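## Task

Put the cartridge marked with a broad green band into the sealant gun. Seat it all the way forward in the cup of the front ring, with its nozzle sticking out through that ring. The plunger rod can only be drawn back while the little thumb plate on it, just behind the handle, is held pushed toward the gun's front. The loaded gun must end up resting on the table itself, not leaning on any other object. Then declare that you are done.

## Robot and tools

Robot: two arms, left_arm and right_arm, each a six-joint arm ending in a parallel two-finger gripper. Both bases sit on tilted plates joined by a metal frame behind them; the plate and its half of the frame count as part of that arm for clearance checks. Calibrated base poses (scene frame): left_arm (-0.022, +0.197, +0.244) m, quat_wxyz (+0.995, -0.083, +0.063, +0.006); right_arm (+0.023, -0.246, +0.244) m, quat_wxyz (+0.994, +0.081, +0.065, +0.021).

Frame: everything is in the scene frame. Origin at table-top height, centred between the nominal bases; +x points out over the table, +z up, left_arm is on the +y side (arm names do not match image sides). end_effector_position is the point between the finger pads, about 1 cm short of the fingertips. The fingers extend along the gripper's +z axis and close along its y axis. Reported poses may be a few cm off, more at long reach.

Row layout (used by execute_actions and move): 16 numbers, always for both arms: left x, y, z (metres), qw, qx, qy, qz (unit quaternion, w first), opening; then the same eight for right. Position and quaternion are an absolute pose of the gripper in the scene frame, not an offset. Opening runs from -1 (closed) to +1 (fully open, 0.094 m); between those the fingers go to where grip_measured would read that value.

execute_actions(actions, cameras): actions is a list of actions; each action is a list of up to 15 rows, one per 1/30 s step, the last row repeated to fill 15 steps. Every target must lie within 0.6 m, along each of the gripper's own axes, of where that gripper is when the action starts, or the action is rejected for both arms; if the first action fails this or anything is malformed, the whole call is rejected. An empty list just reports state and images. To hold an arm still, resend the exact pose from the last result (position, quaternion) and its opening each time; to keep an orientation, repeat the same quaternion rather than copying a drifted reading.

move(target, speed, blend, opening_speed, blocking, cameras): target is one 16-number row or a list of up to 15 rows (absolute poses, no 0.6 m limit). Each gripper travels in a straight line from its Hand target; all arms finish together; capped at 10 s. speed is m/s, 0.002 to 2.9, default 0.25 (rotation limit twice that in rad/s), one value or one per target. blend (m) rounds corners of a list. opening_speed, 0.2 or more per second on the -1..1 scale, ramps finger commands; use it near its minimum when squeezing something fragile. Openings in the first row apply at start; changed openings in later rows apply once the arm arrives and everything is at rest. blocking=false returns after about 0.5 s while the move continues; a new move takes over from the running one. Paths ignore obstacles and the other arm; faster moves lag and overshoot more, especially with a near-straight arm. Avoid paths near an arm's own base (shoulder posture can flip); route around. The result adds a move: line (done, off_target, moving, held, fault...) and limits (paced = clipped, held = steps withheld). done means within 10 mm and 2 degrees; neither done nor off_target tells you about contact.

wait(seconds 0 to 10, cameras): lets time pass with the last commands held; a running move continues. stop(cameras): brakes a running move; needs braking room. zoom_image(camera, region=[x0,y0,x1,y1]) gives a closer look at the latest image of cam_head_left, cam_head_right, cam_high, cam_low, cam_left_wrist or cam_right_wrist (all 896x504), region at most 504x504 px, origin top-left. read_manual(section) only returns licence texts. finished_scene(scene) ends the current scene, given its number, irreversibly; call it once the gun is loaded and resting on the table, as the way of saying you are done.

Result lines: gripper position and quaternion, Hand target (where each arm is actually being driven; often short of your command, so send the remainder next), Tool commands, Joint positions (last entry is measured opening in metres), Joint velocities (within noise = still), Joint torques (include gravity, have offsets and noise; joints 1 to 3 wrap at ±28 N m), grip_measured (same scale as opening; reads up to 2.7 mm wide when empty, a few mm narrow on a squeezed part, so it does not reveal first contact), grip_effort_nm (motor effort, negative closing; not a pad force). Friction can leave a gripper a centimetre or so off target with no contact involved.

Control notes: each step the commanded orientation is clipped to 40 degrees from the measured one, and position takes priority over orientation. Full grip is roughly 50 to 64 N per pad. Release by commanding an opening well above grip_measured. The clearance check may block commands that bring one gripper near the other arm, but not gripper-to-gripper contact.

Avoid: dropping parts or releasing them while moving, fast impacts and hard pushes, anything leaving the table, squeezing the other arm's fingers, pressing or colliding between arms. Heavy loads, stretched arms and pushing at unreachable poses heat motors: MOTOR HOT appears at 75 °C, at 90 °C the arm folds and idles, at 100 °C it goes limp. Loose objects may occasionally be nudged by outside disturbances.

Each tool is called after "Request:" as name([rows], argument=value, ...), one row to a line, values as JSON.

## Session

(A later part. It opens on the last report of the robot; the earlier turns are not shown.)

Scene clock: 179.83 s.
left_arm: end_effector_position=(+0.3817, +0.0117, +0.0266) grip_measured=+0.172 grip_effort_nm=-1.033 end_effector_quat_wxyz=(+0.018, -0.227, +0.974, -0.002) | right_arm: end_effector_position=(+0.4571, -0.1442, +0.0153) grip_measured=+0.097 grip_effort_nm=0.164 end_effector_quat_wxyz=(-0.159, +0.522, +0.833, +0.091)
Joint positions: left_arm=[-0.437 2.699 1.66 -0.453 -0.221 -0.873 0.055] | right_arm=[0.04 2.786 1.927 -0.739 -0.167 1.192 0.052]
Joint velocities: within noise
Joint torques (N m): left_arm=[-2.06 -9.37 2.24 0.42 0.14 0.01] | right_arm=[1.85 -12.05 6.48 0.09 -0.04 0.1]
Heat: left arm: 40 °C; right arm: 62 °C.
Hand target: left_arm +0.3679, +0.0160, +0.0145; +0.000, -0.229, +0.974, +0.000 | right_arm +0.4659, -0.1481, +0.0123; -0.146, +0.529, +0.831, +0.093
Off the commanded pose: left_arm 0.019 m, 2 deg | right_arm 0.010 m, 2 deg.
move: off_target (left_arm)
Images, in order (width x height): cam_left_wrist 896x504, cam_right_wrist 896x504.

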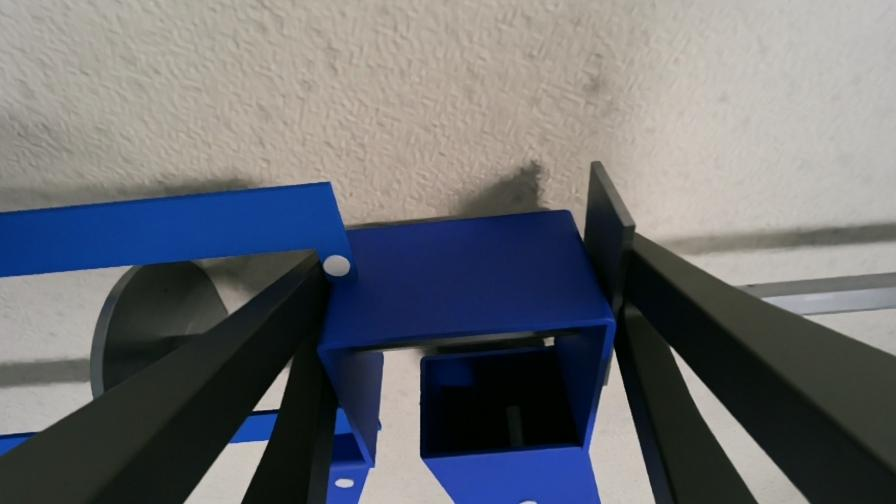

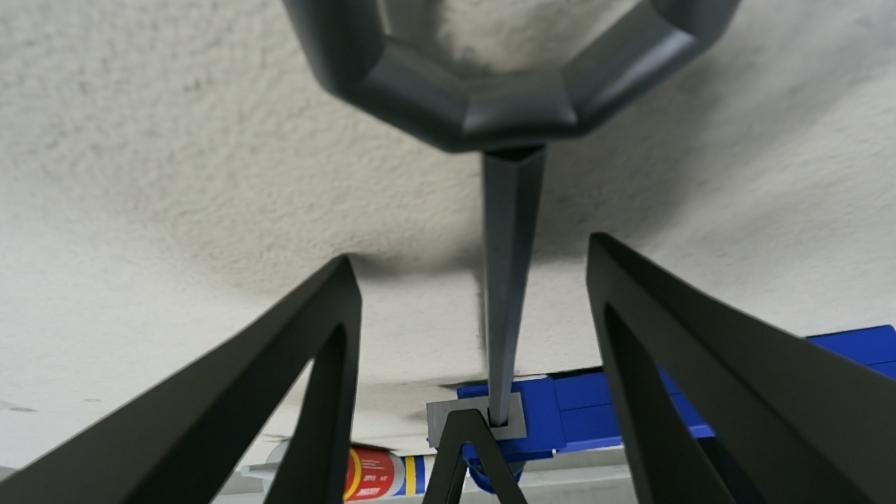

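Request:
move([
  [0.368,0.016,0.014,0,-0.2284,0.9736,0,0.05,0.461,-0.150,0.012,-0.1464,0.5291,0.8306,0.0933,-1],
  [0.368,0.016,0.014,0,-0.2284,0.9736,0,0.05,0.483,-0.194,0.014,-0.1464,0.5291,0.8306,0.0933,-1],
], speed=[0.1,0.06], cameras=["cam_left_wrist","cam_right_wrist"])

Scene clock: 185.70 s.
left_arm: end_effector_position=(+0.3820, +0.0100, +0.0269) grip_measured=+0.172 grip_effort_nm=-1.028 end_effector_quat_wxyz=(+0.019, -0.232, +0.973, -0.004) | right_arm: end_effector_position=(+0.4604, -0.1613, +0.0162) grip_measured=-0.871 grip_effort_nm=-1.004 end_effector_quat_wxyz=(-0.188, +0.521, +0.826, +0.105)
Joint positions: left_arm=[-0.44 2.699 1.66 -0.45 -0.22 -0.884 0.055] | right_arm=[-0.017 2.823 2.017 -0.836 -0.222 1.133 0.006]
Joint velocities: within noise
Joint torques (N m): left_arm=[-1.78 -9.4 2.28 0.42 0.14 0.17] | right_arm=[-1.47 -13.3 8.49 -0.09 0.48 -0.25]
Heat: left arm: 40 °C; right arm: 62 °C.
Hand target: left_arm +0.3678, +0.0160, +0.0145; +0.000, -0.229, +0.974, +0.000 | right_arm +0.4814, -0.1943, +0.0156; -0.146, +0.530, +0.830, +0.093
Off the commanded pose: left_arm 0.020 m, 2 deg | right_arm 0.040 m, 5 deg.
move: off_target (left_arm, right_arm)
Images, in order (width x height): cam_left_wrist 896x504, cam_right_wrist 896x504.

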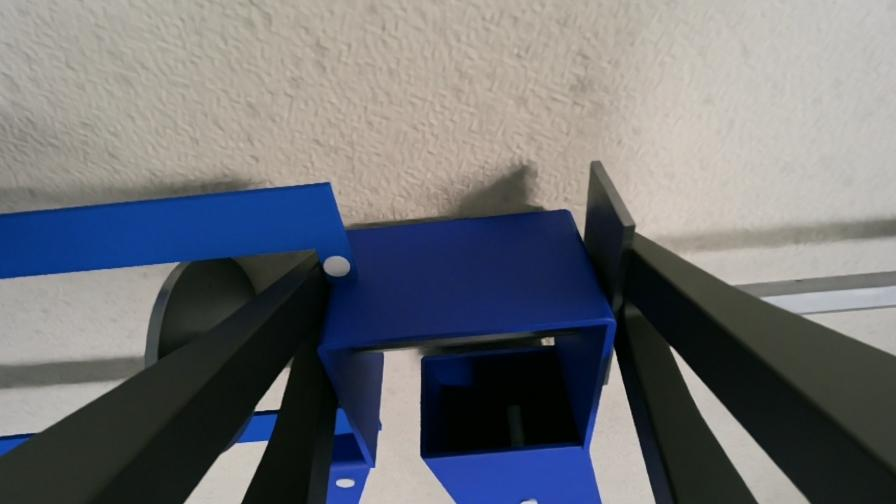

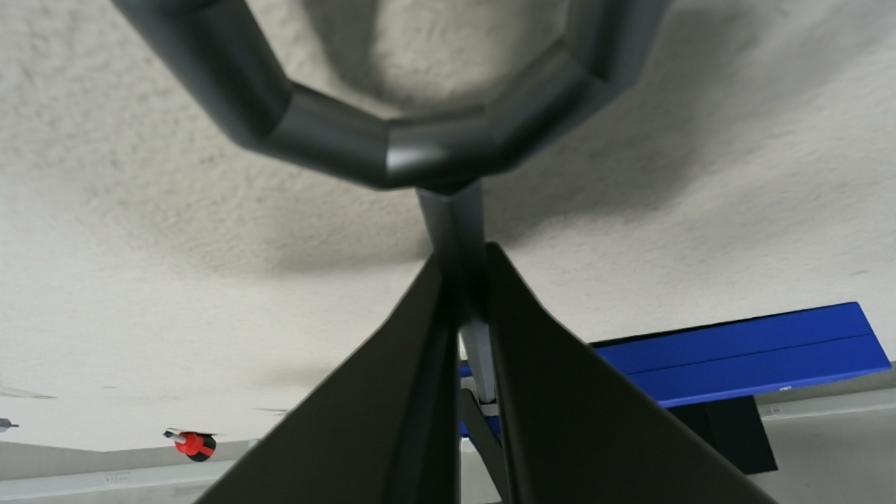

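Request:
move([
  [0.368,0.020,0.014,0,-0.2284,0.9736,0,0.05,0.496,-0.220,0.016,-0.1464,0.5291,0.8306,0.0933,-1],
], speed=[0.06], cameras=["cam_left_wrist","cam_right_wrist"])

Scene clock: 188.97 s.
left_arm: end_effector_position=(+0.3832, +0.0089, +0.0277) grip_measured=+0.171 grip_effort_nm=-1.023 end_effector_quat_wxyz=(+0.021, -0.232, +0.972, -0.006) | right_arm: end_effector_position=(+0.4694, -0.1799, +0.0171) grip_measured=-0.871 grip_effort_nm=-1.004 end_effector_quat_wxyz=(-0.198, +0.519, +0.825, +0.106)
Joint positions: left_arm=[-0.441 2.698 1.66 -0.446 -0.22 -0.885 0.055] | right_arm=[-0.059 2.87 2.137 -0.934 -0.232 1.087 0.006]
Joint velocities: within noise
Joint torques (N m): left_arm=[-1.03 -9.85 1.29 0.44 0.12 0.23] | right_arm=[-2.21 -14.01 9.26 -0.11 0.55 -0.29]
Heat: left arm: 40 °C; right arm: 61 °C.
Hand target: left_arm +0.3678, +0.0197, +0.0147; +0.000, -0.229, +0.973, +0.000 | right_arm +0.4936, -0.2203, +0.0182; -0.146, +0.531, +0.830, +0.093
Off the commanded pose: left_arm 0.023 m, 3 deg | right_arm 0.048 m, 6 deg.
move: off_target (left_arm, right_arm)
Images, in order (width x height): cam_left_wrist 896x504, cam_right_wrist 896x504.

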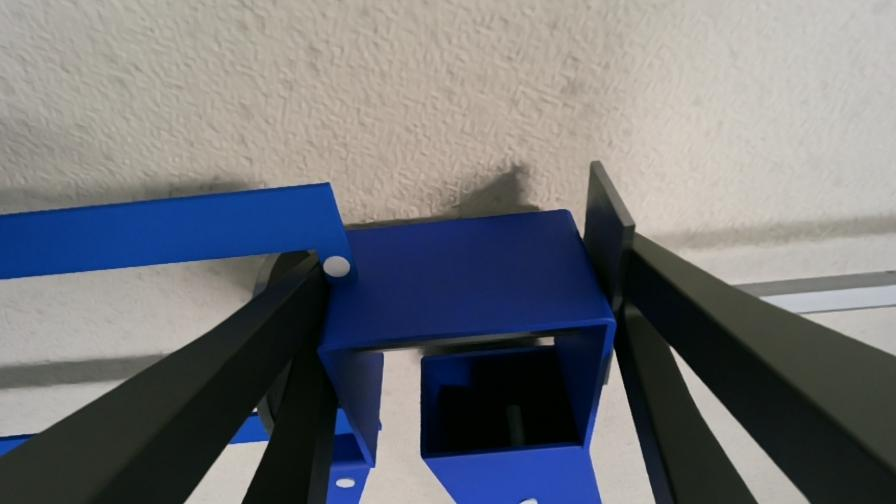

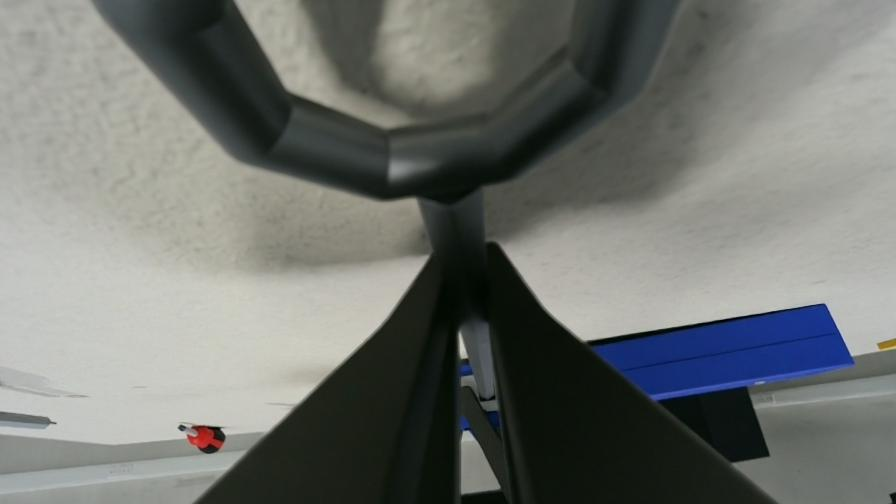

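Request:
move([
  [0.372,0.014,0.02,0,-0.2284,0.9736,0,0.05,0.476,-0.190,0.016,-0.1464,0.5291,0.8306,0.0933,-1],
  [0.372,0.014,0.02,0,-0.2284,0.9736,0,0.6,0.476,-0.190,0.016,-0.1464,0.5291,0.8306,0.0933,-1],
  [0.376,0.010,0.08,0,-0.2284,0.9736,0,1.0,0.476,-0.190,0.016,-0.1464,0.5291,0.8306,0.0933,-1],
], speed=[0.06,0.1,0.1], cameras=["cam_left_wrist"])

Scene clock: 197.77 s.
left_arm: end_effector_position=(+0.3688, +0.0139, +0.0577) grip_measured=+0.997 grip_effort_nm=0.144 end_effector_quat_wxyz=(-0.015, -0.229, +0.973, +0.005) | right_arm: end_effector_position=(+0.4589, -0.1757, +0.0127) grip_measured=-0.871 grip_effort_nm=-1.004 end_effector_quat_wxyz=(-0.189, +0.526, +0.823, +0.102)
Joint positions: left_arm=[-0.448 2.617 1.643 -0.582 -0.193 -0.9 0.094] | right_arm=[-0.047 2.826 2.016 -0.842 -0.219 1.116 0.006]
Joint velocities: within noise
Joint torques (N m): left_arm=[-4.04 -14.76 3.88 0.05 -0.08 -0.11] | right_arm=[1.87 -15.27 4.48 0.17 0.41 0]
Heat: left arm: 40 °C; right arm: 65 °C.
Hand target: left_arm +0.3759, +0.0100, +0.0792; +0.000, -0.229, +0.974, +0.000 | right_arm +0.4759, -0.1901, +0.0170; -0.148, +0.530, +0.830, +0.093
Off the commanded pose: left_arm 0.024 m, 2 deg | right_arm 0.022 m, 5 deg.
move: off_target (left_arm, right_arm); target 2's new opening was sent with left_arm's hand 0.015 m and 3 deg from that target; target 3's new opening was sent with left_arm's hand 0.024 m and 2 deg from that target
Images, in order (width x height): cam_left_wrist 896x504.

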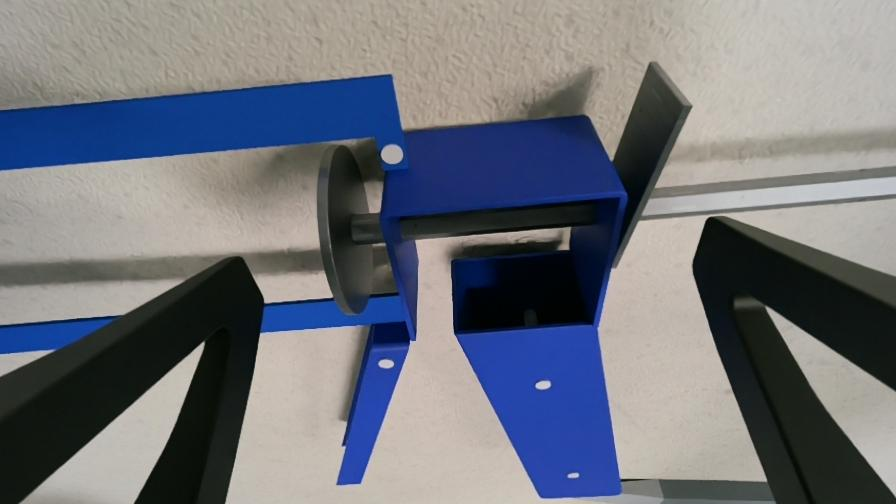

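Request:
move([
  [0.386,0.018,0.045,0,-0.2284,0.9736,0,1.0,0.476,-0.190,0.016,-0.1464,0.5291,0.8306,0.0933,-1],
], speed=0.1, cameras=["cam_left_wrist"])

Scene clock: 206.10 s.
left_arm: end_effector_position=(+0.3791, +0.0200, +0.0522) grip_measured=+0.997 grip_effort_nm=0.144 end_effector_quat_wxyz=(-0.009, -0.232, +0.973, +0.001) | right_arm: end_effector_position=(+0.4589, -0.1757, +0.0127) grip_measured=-0.871 grip_effort_nm=-1.009 end_effector_quat_wxyz=(-0.189, +0.526, +0.823, +0.102)
Joint positions: left_arm=[-0.424 2.636 1.668 -0.57 -0.194 -0.879 0.094] | right_arm=[-0.047 2.826 2.016 -0.842 -0.219 1.116 0.006]
Joint velocities: within noise
Joint torques (N m): left_arm=[-2.62 -8.68 7.12 0.38 -0.07 0.16] | right_arm=[1.91 -15.25 4.55 0.16 0.42 0]
Heat: left arm: 42 °C; right arm: 68 °C.
Hand target: left_arm +0.3856, +0.0181, +0.0452; +0.000, -0.228, +0.974, +0.000 | right_arm +0.4759, -0.1901, +0.0170; -0.148, +0.530, +0.830, +0.093
Off the commanded pose: left_arm 0.010 m, 1 deg | right_arm 0.022 m, 5 deg.
move: off_target (right_arm)
Images, in order (width x height): cam_left_wrist 896x504.

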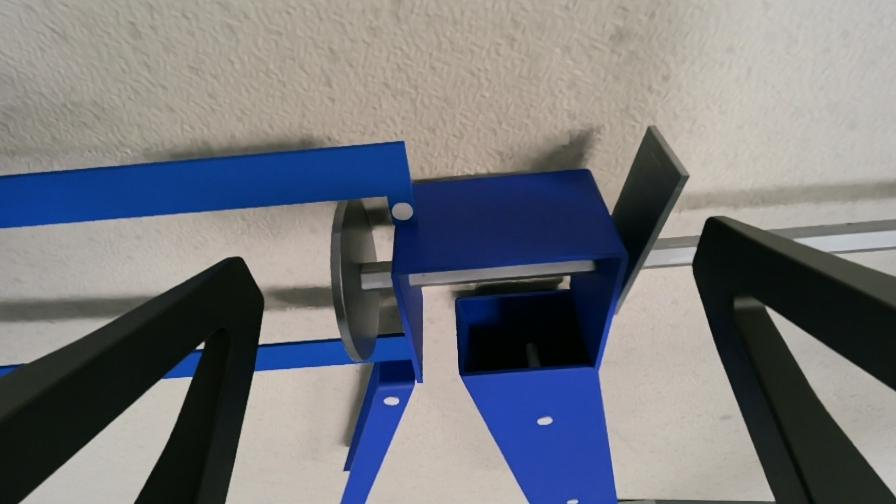

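Request:
move([
  [0.384,0.008,0.040,0,-0.2284,0.9736,0,1.0,0.468,-0.184,0.013,-0.1464,0.5291,0.8306,0.0933,-1],
  [0.384,0.009,0.016,0,-0.2284,0.9736,0,1.0,0.468,-0.184,0.013,-0.1464,0.5291,0.8306,0.0933,-1],
], speed=0.1, cameras=["cam_left_wrist"])

Scene clock: 212.50 s.
left_arm: end_effector_position=(+0.3749, +0.0150, +0.0215) grip_measured=+0.997 grip_effort_nm=0.149 end_effector_quat_wxyz=(-0.014, -0.231, +0.973, +0.006) | right_arm: end_effector_position=(+0.4581, -0.1756, +0.0120) grip_measured=-0.871 grip_effort_nm=-1.009 end_effector_quat_wxyz=(-0.182, +0.528, +0.823, +0.107)
Joint positions: left_arm=[-0.424 2.732 1.716 -0.537 -0.194 -0.879 0.094] | right_arm=[-0.047 2.806 1.971 -0.798 -0.219 1.119 0.006]
Joint velocities: within noise
Joint torques (N m): left_arm=[-3.32 -8.95 7.17 0.41 -0.06 0.09] | right_arm=[2.74 -14.8 3.38 0.22 0.4 0.1]
Heat: left arm: 40 °C; right arm: 70 °C.
Hand target: left_arm +0.3837, +0.0091, +0.0165; +0.000, -0.228, +0.974, +0.000 | right_arm +0.4680, -0.1840, +0.0135; -0.148, +0.529, +0.830, +0.093
Off the commanded pose: left_arm 0.012 m, 2 deg | right_arm 0.013 m, 4 deg.
move: off_target (left_arm, right_arm)
Images, in order (width x height): cam_left_wrist 896x504.

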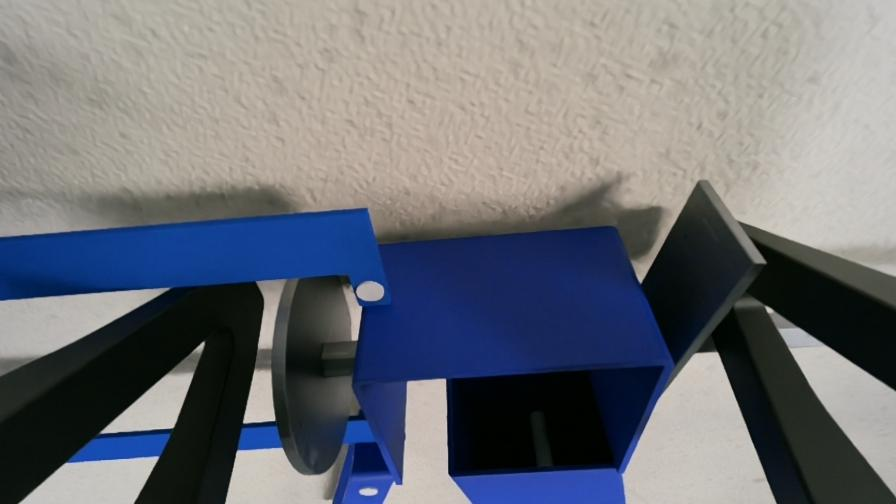

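Request:
move([
  [0.384,0.009,0.016,0,-0.2284,0.9736,0,1.0,0.468,-0.184,0.013,-0.1464,0.5291,0.8306,0.0933,-0.3],
  [0.384,0.009,0.016,0,-0.2284,0.9736,0,1.0,0.455,-0.20,0.10,-0.1464,0.5291,0.8306,0.0933,-0.3],
  [0.384,0.009,0.016,0,-0.2284,0.9736,0,1.0,0.28,-0.28,0.24,0,-0.7071,0.7071,0,0.4],
], speed=[0.1,0.15,0.3], cameras=["cam_left_wrist"])

Request:
move([
  [0.384,0.009,0.016,0,-0.2284,0.9736,0,0.1,0.28,-0.28,0.24,0,-0.7071,0.7071,0,0.4],
], opening_speed=0.8, cameras=["cam_left_wrist","cam_right_wrist"])

Scene clock: 226.03 s.
left_arm: end_effector_position=(+0.3758, +0.0146, +0.0215) grip_measured=+0.997 grip_effort_nm=0.144 end_effector_quat_wxyz=(-0.013, -0.231, +0.973, +0.004) | right_arm: end_effector_position=(+0.2759, -0.2792, +0.2363) grip_measured=+0.397 grip_effort_nm=0.173 end_effector_quat_wxyz=(+0.015, +0.709, -0.705, -0.008)
Joint positions: left_arm=[-0.424 2.732 1.716 -0.533 -0.194 -0.879 0.094] | right_arm=[-0.053 1.484 0.814 -0.797 0.168 -1.593 0.066]
Joint velocities: within noise
Joint torques (N m): left_arm=[-3.19 -9.05 7.2 0.39 -0.09 0.1] | right_arm=[0.21 -7.53 4.96 0.33 -0.08 -0.07]
Heat: left arm: 38 °C; right arm: 65 °C.
Hand target: left_arm +0.3837, +0.0091, +0.0164; +0.000, -0.228, +0.974, +0.000 | right_arm +0.2799, -0.2800, +0.2400; +0.000, +0.707, -0.707, +0.000
Off the commanded pose: left_arm 0.011 m, 2 deg | right_arm 0.006 m, 2 deg.
move: off_target (left_arm)
Images, in order (width x height): cam_left_wrist 896x504.

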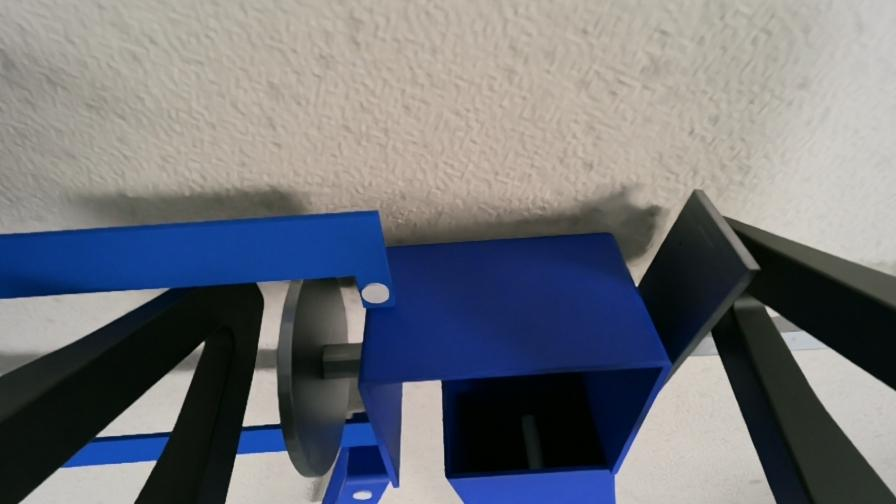

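Scene clock: 227.37 s.
left_arm: end_effector_position=(+0.3787, +0.0147, +0.0219) grip_measured=+0.189 grip_effort_nm=-1.023 end_effector_quat_wxyz=(-0.008, -0.231, +0.973, +0.004) | right_arm: end_effector_position=(+0.2760, -0.2792, +0.2363) grip_measured=+0.397 grip_effort_nm=0.178 end_effector_quat_wxyz=(+0.015, +0.709, -0.705, -0.008)
Joint positions: left_arm=[-0.424 2.732 1.719 -0.527 -0.201 -0.877 0.056] | right_arm=[-0.053 1.484 0.814 -0.797 0.168 -1.594 0.066]
Joint velocities: within noise
Joint torques (N m): left_arm=[-3.26 -8.94 6.95 0.38 -0.01 0.03] | right_arm=[0.16 -7.57 4.88 0.34 -0.1 -0.05]
Heat: left arm: 38 °C; right arm: 64 °C.
Hand target: left_arm +0.3837, +0.0091, +0.0163; +0.000, -0.228, +0.974, +0.000 | right_arm +0.2799, -0.2800, +0.2400; +0.000, +0.707, -0.707, +0.000
Off the commanded pose: left_arm 0.010 m, 1 deg | right_arm 0.006 m, 2 deg.
move: done
Images, in order (width x height): cam_left_wrist 896x504, cam_right_wrist 896x504.

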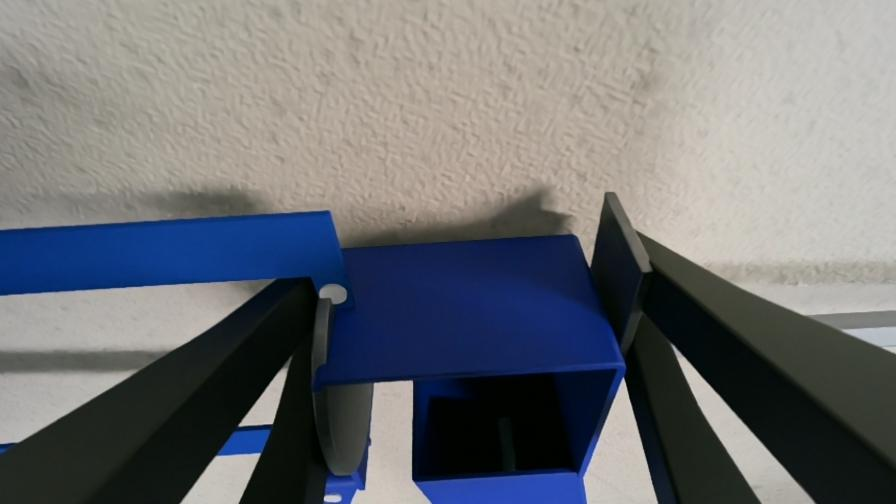

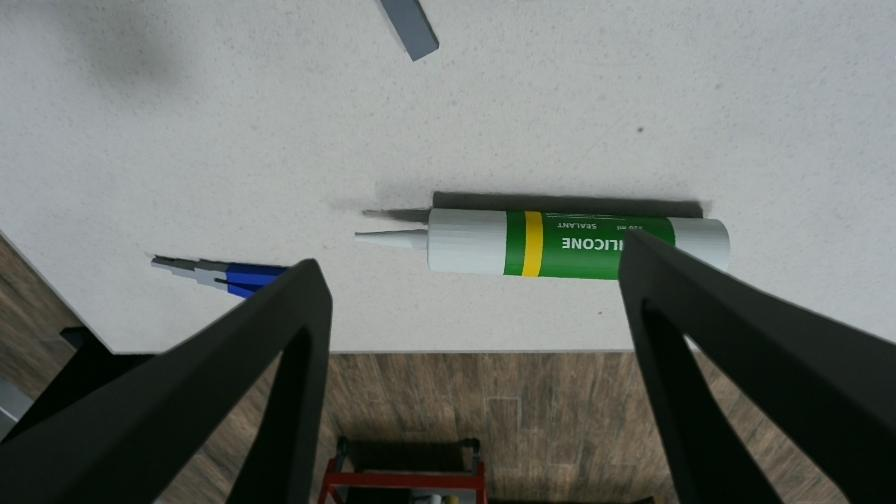

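Request:
move([
  [0.383,0.010,0.018,0,-0.2284,0.9736,0,0.6,0.30,-0.36,0.20,0,0.0567,0.9984,0,0.5],
  [0.383,0.010,0.09,0,-0.2284,0.9736,0,0.6,0.345,-0.445,0.12,0,0.0567,0.9984,0,0.5],
  [0.25,0.15,0.25,0,0.5299,0.8480,0,0.6,0.345,-0.445,0.12,0,0.0567,0.9984,0,0.5],
], speed=[0.2,0.2,0.3], cameras=["cam_left_wrist","cam_right_wrist"])

Scene clock: 256.93 s.
left_arm: end_effector_position=(+0.2541, +0.1459, +0.2434) grip_measured=+0.597 grip_effort_nm=0.139 end_effector_quat_wxyz=(-0.003, +0.528, +0.849, +0.001) | right_arm: end_effector_position=(+0.3339, -0.4397, +0.1207) grip_measured=+0.497 grip_effort_nm=0.168 end_effector_quat_wxyz=(-0.017, +0.056, +0.998, +0.001)
Joint positions: left_arm=[-0.333 1.631 0.931 -0.808 -0.201 0.797 0.075] | right_arm=[-0.579 2.06 1.156 -0.502 0.082 -0.429 0.07]
Joint velocities: within noise
Joint torques (N m): left_arm=[-0.83 -7.88 4.74 0.07 0.03 0.13] | right_arm=[0.34 -8.9 6.34 0.38 -0.12 -0.03]
Heat: left arm: 38 °C; right arm: 55 °C.
Hand target: left_arm +0.2501, +0.1498, +0.2496; +0.000, +0.530, +0.848, +0.000 | right_arm +0.3447, -0.4449, +0.1203; +0.000, +0.057, +0.998, +0.000
Off the commanded pose: left_arm 0.009 m, 0 deg | right_arm 0.012 m, 2 deg.
move: off_target (right_arm)
Images, in order (width x height): cam_left_wrist 896x504, cam_right_wrist 896x504.

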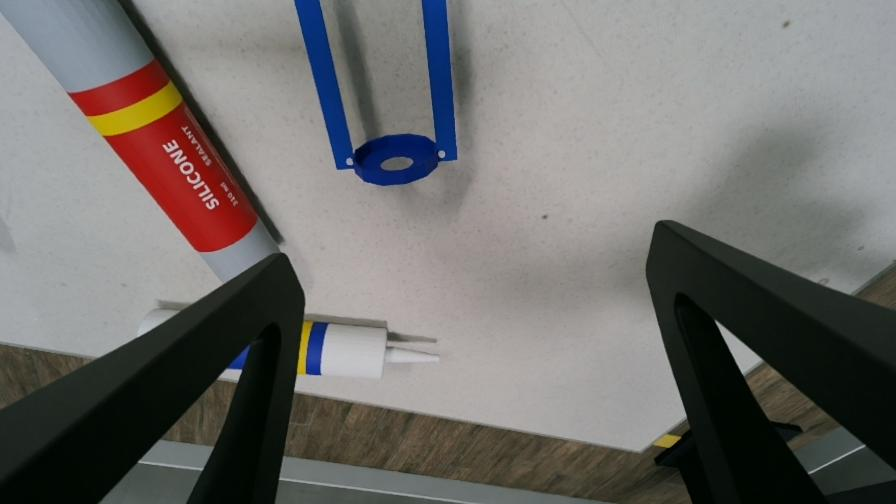

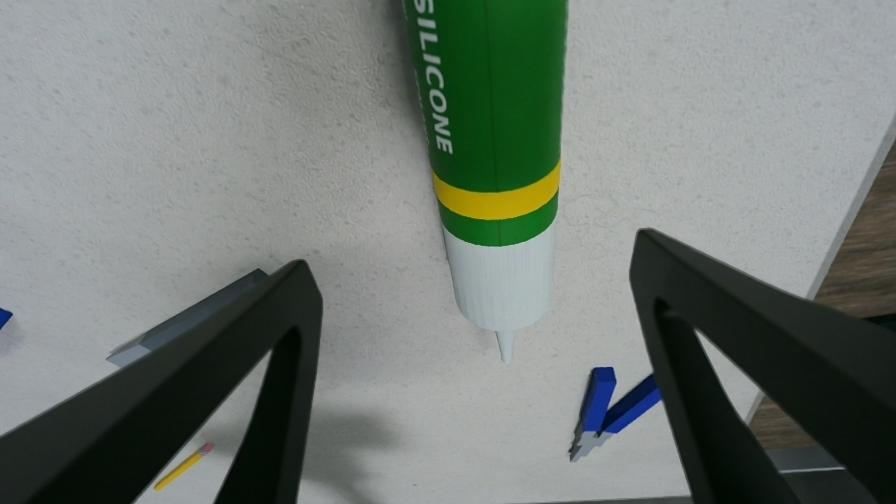

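Request:
move([
  [0.25,0.15,0.25,0,0.5299,0.8480,0,0.6,0.341,-0.454,0.032,0,0.0567,0.9984,0,0.5],
], speed=[0.15], cameras=["cam_right_wrist"])

Scene clock: 265.40 s.
left_arm: end_effector_position=(+0.2538, +0.1460, +0.2434) grip_measured=+0.597 grip_effort_nm=0.149 end_effector_quat_wxyz=(-0.003, +0.529, +0.849, +0.001) | right_arm: end_effector_position=(+0.3326, -0.4484, +0.0348) grip_measured=+0.497 grip_effort_nm=0.173 end_effector_quat_wxyz=(-0.016, +0.054, +0.998, +0.001)
Joint positions: left_arm=[-0.333 1.631 0.931 -0.809 -0.201 0.798 0.075] | right_arm=[-0.616 2.336 1.21 -0.274 0.075 -0.469 0.07]
Joint velocities: within noise
Joint torques (N m): left_arm=[-0.7 -8.03 4.81 0.07 0.04 0.15] | right_arm=[-0.02 -9.46 4.74 0.47 -0.13 -0.01]
Heat: left arm: 37 °C; right arm: 55 °C.
Hand target: left_arm +0.2501, +0.1498, +0.2496; +0.000, +0.530, +0.848, +0.000 | right_arm +0.3409, -0.4540, +0.0324; +0.000, +0.057, +0.998, +0.000
Off the commanded pose: left_arm 0.009 m, 0 deg | right_arm 0.011 m, 2 deg.
move: off_target (right_arm)
Images, in order (width x height): cam_right_wrist 896x504.

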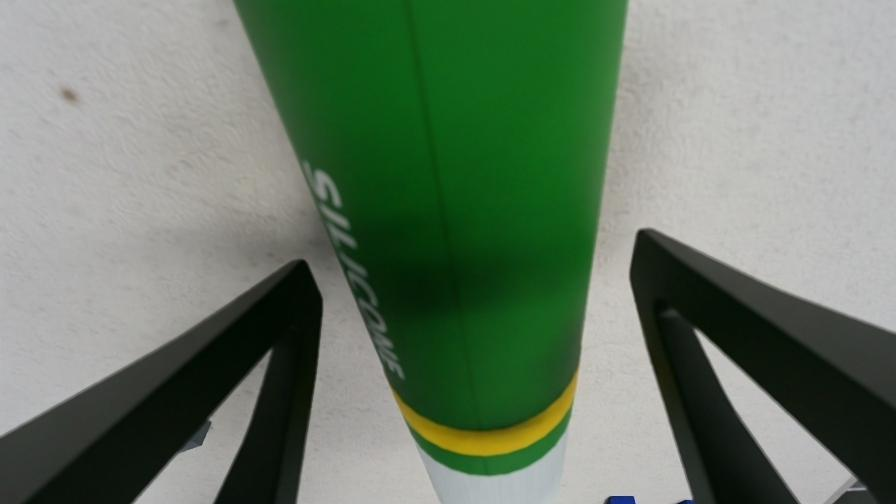

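Request:
move([
  [0.25,0.15,0.25,0,0.5299,0.8480,0,0.6,0.341,-0.454,0.032,0,0.0567,0.9984,0,-0.12],
  [0.25,0.15,0.25,0,0.5299,0.8480,0,0.6,0.335,-0.44,0.12,0,0.0567,0.9984,0,-0.12],
  [0.25,0.15,0.25,0,0.5299,0.8480,0,0.6,0.34,-0.18,0.12,0,0.3420,0.9397,0,-0.12],
  [0.25,0.15,0.25,0,0.5299,0.8480,0,0.6,0.34,-0.178,0.055,0,0.3420,0.9397,0,-0.12],
], speed=[0.1,0.15,0.25,0.12], cameras=["cam_right_wrist","cam_left_wrist","cam_high"])

Scene clock: 272.57 s.
left_arm: end_effector_position=(+0.2537, +0.1460, +0.2434) grip_measured=+0.597 grip_effort_nm=0.139 end_effector_quat_wxyz=(-0.003, +0.529, +0.849, +0.001) | right_arm: end_effector_position=(+0.3189, -0.1773, +0.0550) grip_measured=+0.000 grip_effort_nm=-1.004 end_effector_quat_wxyz=(-0.030, +0.333, +0.943, -0.008)
Joint positions: left_arm=[-0.333 1.631 0.931 -0.81 -0.201 0.798 0.075] | right_arm=[0.174 2.305 0.967 -0.196 0.166 0.896 0.047]
Joint velocities: within noise
Joint torques (N m): left_arm=[-0.81 -8.03 4.66 0.09 0.02 0.17] | right_arm=[1.46 -8.94 4.55 0.52 0.16 0.04]
Heat: left arm: 36 °C; right arm: 56 °C.
Hand target: left_arm +0.2501, +0.1498, +0.2496; +0.000, +0.530, +0.848, +0.000 | right_arm +0.3397, -0.1781, +0.0561; +0.000, +0.342, +0.940, +0.000
Off the commanded pose: left_arm 0.009 m, 0 deg | right_arm 0.021 m, 4 deg.
move: off_target (right_arm)
Images, in order (width x height): cam_high 896x504, cam_left_wrist 896x504, cam_right_wrist 896x504.

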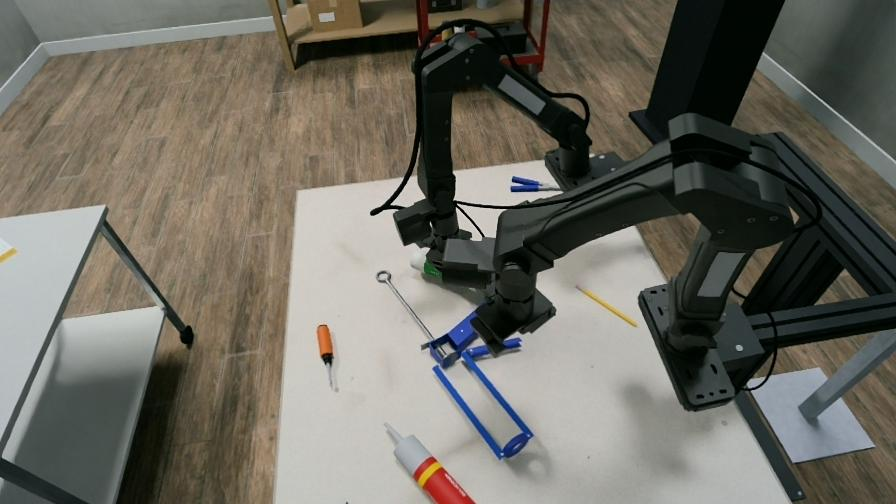

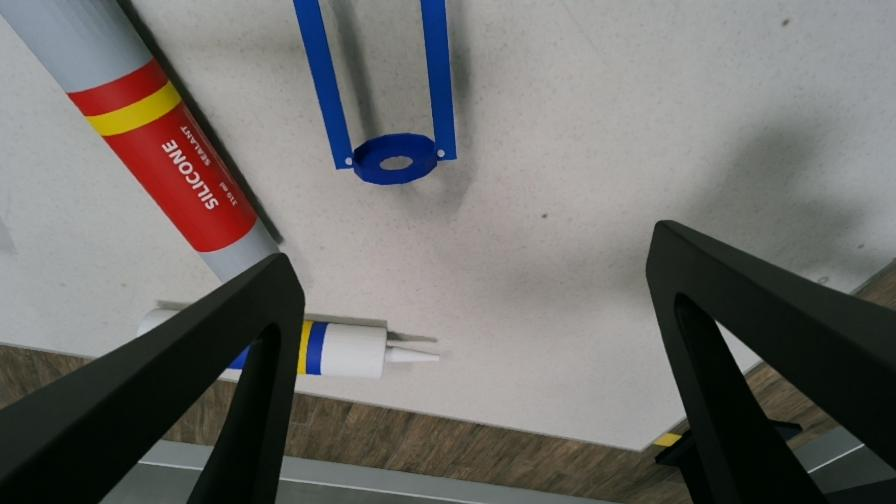

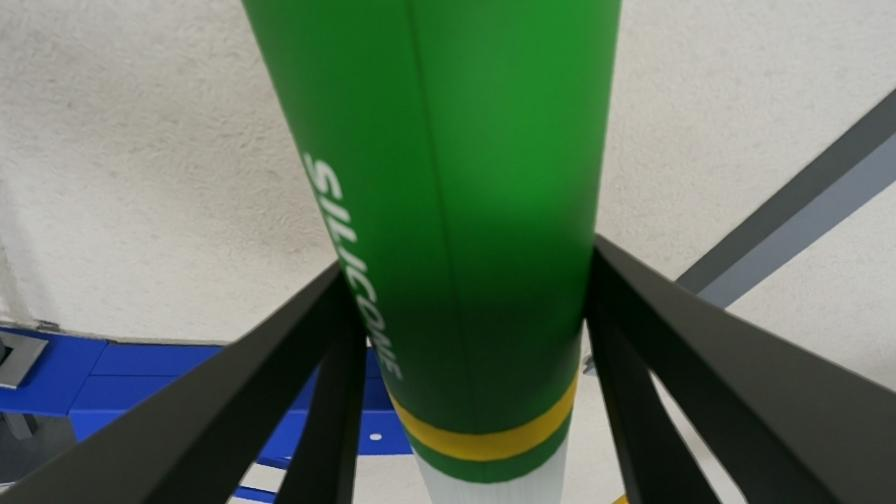

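Request:
move([
  [0.20,0.28,0.25,0,0.5299,0.8480,0,0.6,0.37,-0.18,0.15,0,0.3420,0.9397,0,-0.12],
  [0.20,0.28,0.25,0,0.5299,0.8480,0,0.6,0.43,0.09,0.15,0,0.5299,0.8480,0,-0.12],
  [0.20,0.28,0.25,0,0.5299,0.8480,0,0.6,0.43,0.095,0.06,0,0.5299,0.8480,0,-0.12],
], speed=[0.2,0.25,0.12], cameras=["cam_right_wrist","cam_high","cam_low"])

Scene clock: 289.33 s.
left_arm: end_effector_position=(+0.2052, +0.2810, +0.2459) grip_measured=+0.597 grip_effort_nm=0.144 end_effector_quat_wxyz=(-0.004, +0.528, +0.849, +0.004) | right_arm: end_effector_position=(+0.4226, +0.0940, +0.0514) grip_measured=+0.000 grip_effort_nm=-1.004 end_effector_quat_wxyz=(-0.009, +0.529, +0.848, -0.003)
Joint positions: left_arm=[0.221 1.344 0.748 -0.812 -0.143 1.357 0.075] | right_arm=[0.649 3.13 2.629 -1.08 0.192 1.809 0.047]
Joint velocities: within noise
Joint torques (N m): left_arm=[0.1 -5.97 5.03 0.07 0.11 0.17] | right_arm=[3.4 -14.31 9.61 -0.05 0.13 0]
Heat: left arm: 35 °C; right arm: 58 °C.
Hand target: left_arm +0.2001, +0.2800, +0.2497; +0.000, +0.530, +0.848, +0.000 | right_arm +0.4298, +0.0948, +0.0600; +0.000, +0.530, +0.848, +0.002
Off the commanded pose: left_arm 0.007 m, 1 deg | right_arm 0.011 m, 1 deg.
move: off_target (right_arm)
Images, in order (width x height): cam_high 896x504, cam_low 896x504, cam_right_wrist 896x504.

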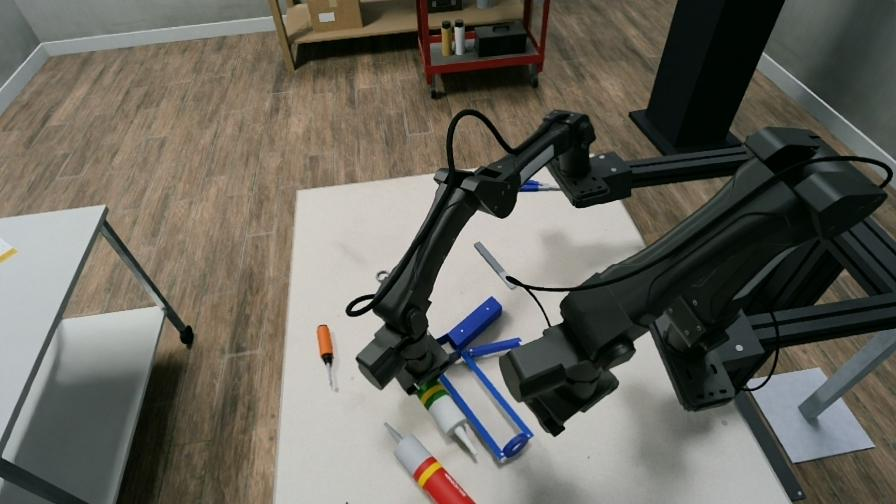

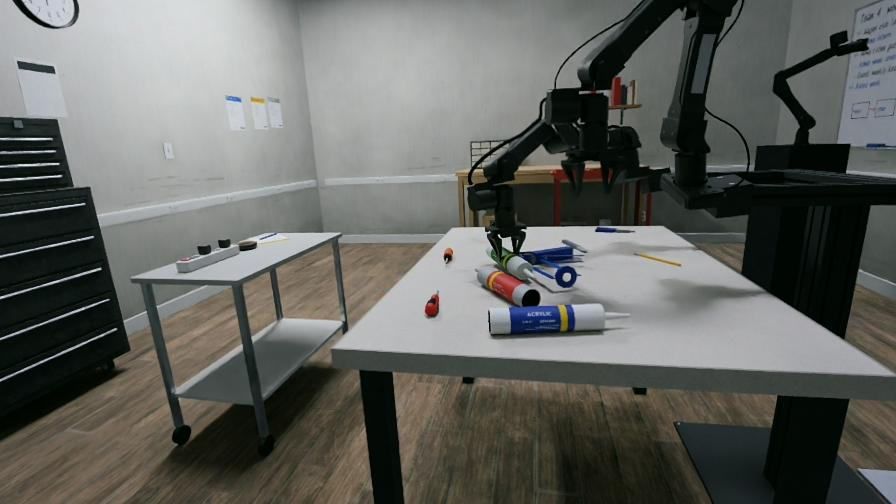

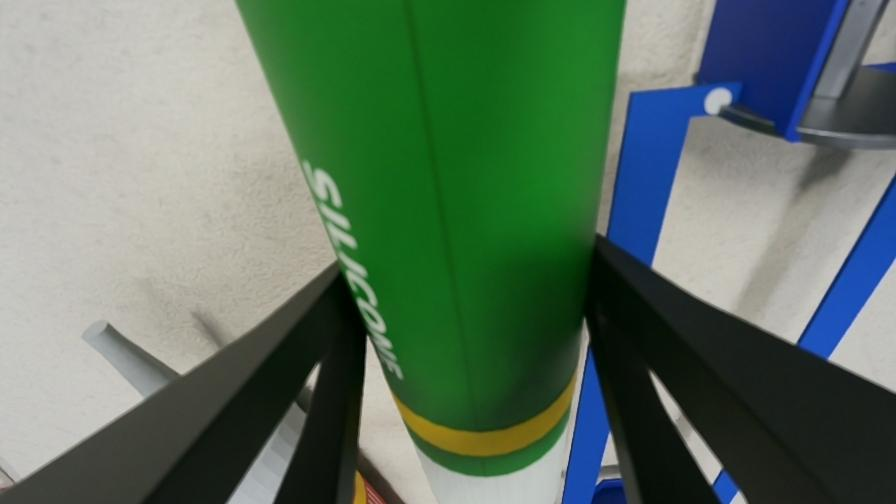

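Request:
move([
  [0.20,0.28,0.25,0,0.5299,0.8480,0,0.6,0.428,0.045,0.065,0,0.5299,0.8480,0,-0.12],
  [0.20,0.28,0.25,0,0.5299,0.8480,0,0.6,0.429,0.045,0.038,0,0.5299,0.8480,0,-0.12],
], speed=[0.2,0.1], cameras=["cam_right_wrist","cam_low"])

Scene clock: 294.03 s.
left_arm: end_effector_position=(+0.2052, +0.2809, +0.2459) grip_measured=+0.597 grip_effort_nm=0.144 end_effector_quat_wxyz=(-0.004, +0.528, +0.849, +0.004) | right_arm: end_effector_position=(+0.4084, +0.0372, +0.0364) grip_measured=+0.000 grip_effort_nm=-1.004 end_effector_quat_wxyz=(-0.025, +0.524, +0.851, -0.034)
Joint positions: left_arm=[0.221 1.344 0.748 -0.812 -0.143 1.357 0.075] | right_arm=[0.57 2.935 2.181 -0.882 0.187 1.73 0.047]
Joint velocities: within noise
Joint torques (N m): left_arm=[0.1 -5.91 5.08 0.07 0.09 0.18] | right_arm=[2.95 -14.42 5.53 0.82 0.2 0.01]
Heat: left arm: 35 °C; right arm: 60 °C.
Hand target: left_arm +0.2001, +0.2799, +0.2497; +0.000, +0.530, +0.848, +0.000 | right_arm +0.4286, +0.0444, +0.0394; +0.000, +0.530, +0.848, -0.001
Off the commanded pose: left_arm 0.007 m, 1 deg | right_arm 0.022 m, 5 deg.
move: off_target (right_arm)
Images, in order (width x height): cam_low 896x504, cam_right_wrist 896x504.

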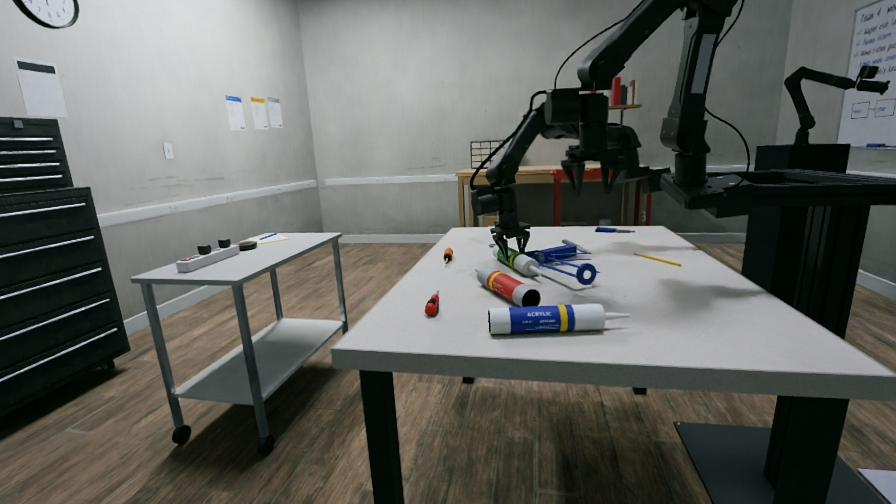

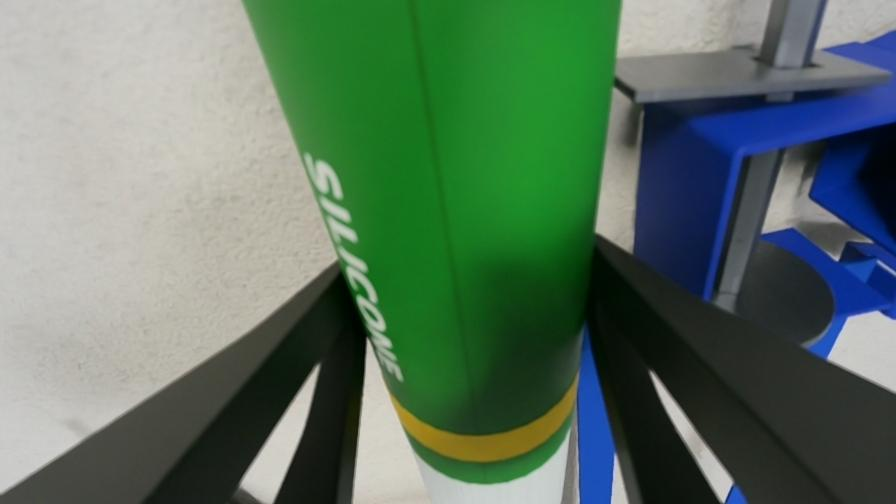

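Request:
move([
  [0.20,0.28,0.25,0,0.5299,0.8480,0,0.6,0.43,0.04,0.065,0,0.5299,0.8480,0,-0.12],
  [0.20,0.28,0.25,0,0.5299,0.8480,0,0.6,0.45,0.04,0.065,0,0.5299,0.8480,0,-0.12],
  [0.20,0.28,0.25,0,0.5299,0.8480,0,0.6,0.454,0.04,0.038,0,0.5299,0.8480,0,-0.12],
], speed=[0.1,0.1,0.1], cameras=["cam_right_wrist","cam_high"])

Scene clock: 299.23 s.
left_arm: end_effector_position=(+0.2052, +0.2809, +0.2459) grip_measured=+0.597 grip_effort_nm=0.134 end_effector_quat_wxyz=(-0.004, +0.528, +0.849, +0.004) | right_arm: end_effector_position=(+0.4555, +0.0433, +0.0384) grip_measured=+0.000 grip_effort_nm=-1.004 end_effector_quat_wxyz=(-0.002, +0.533, +0.846, +0.013)
Joint positions: left_arm=[0.221 1.344 0.748 -0.812 -0.143 1.357 0.075] | right_arm=[0.532 3.005 2.363 -0.88 0.192 1.69 0.047]
Joint velocities: within noise
Joint torques (N m): left_arm=[0.18 -5.94 5.07 0.09 0.1 0.15] | right_arm=[3.23 -12.97 8.36 -0.1 0.13 -0.02]
Heat: left arm: 34 °C; right arm: 60 °C.
Hand target: left_arm +0.2002, +0.2800, +0.2497; +0.000, +0.530, +0.848, +0.000 | right_arm +0.4539, +0.0400, +0.0380; +0.000, +0.530, +0.848, +0.001
Off the commanded pose: left_arm 0.007 m, 1 deg | right_arm 0.004 m, 2 deg.
move: done
Images, in order (width x height): cam_high 896x504, cam_right_wrist 896x504.

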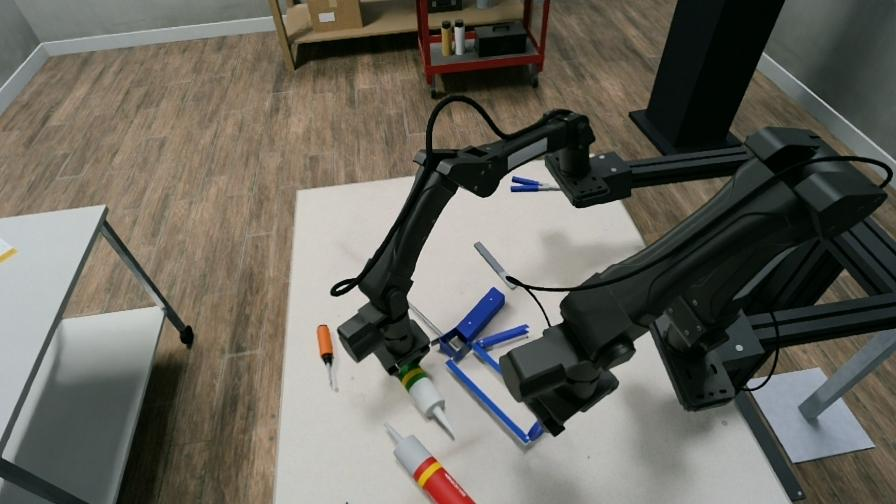

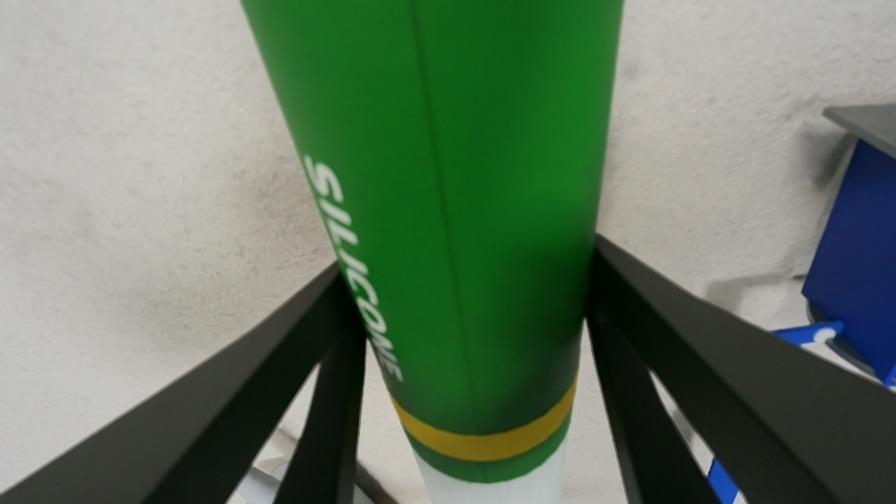

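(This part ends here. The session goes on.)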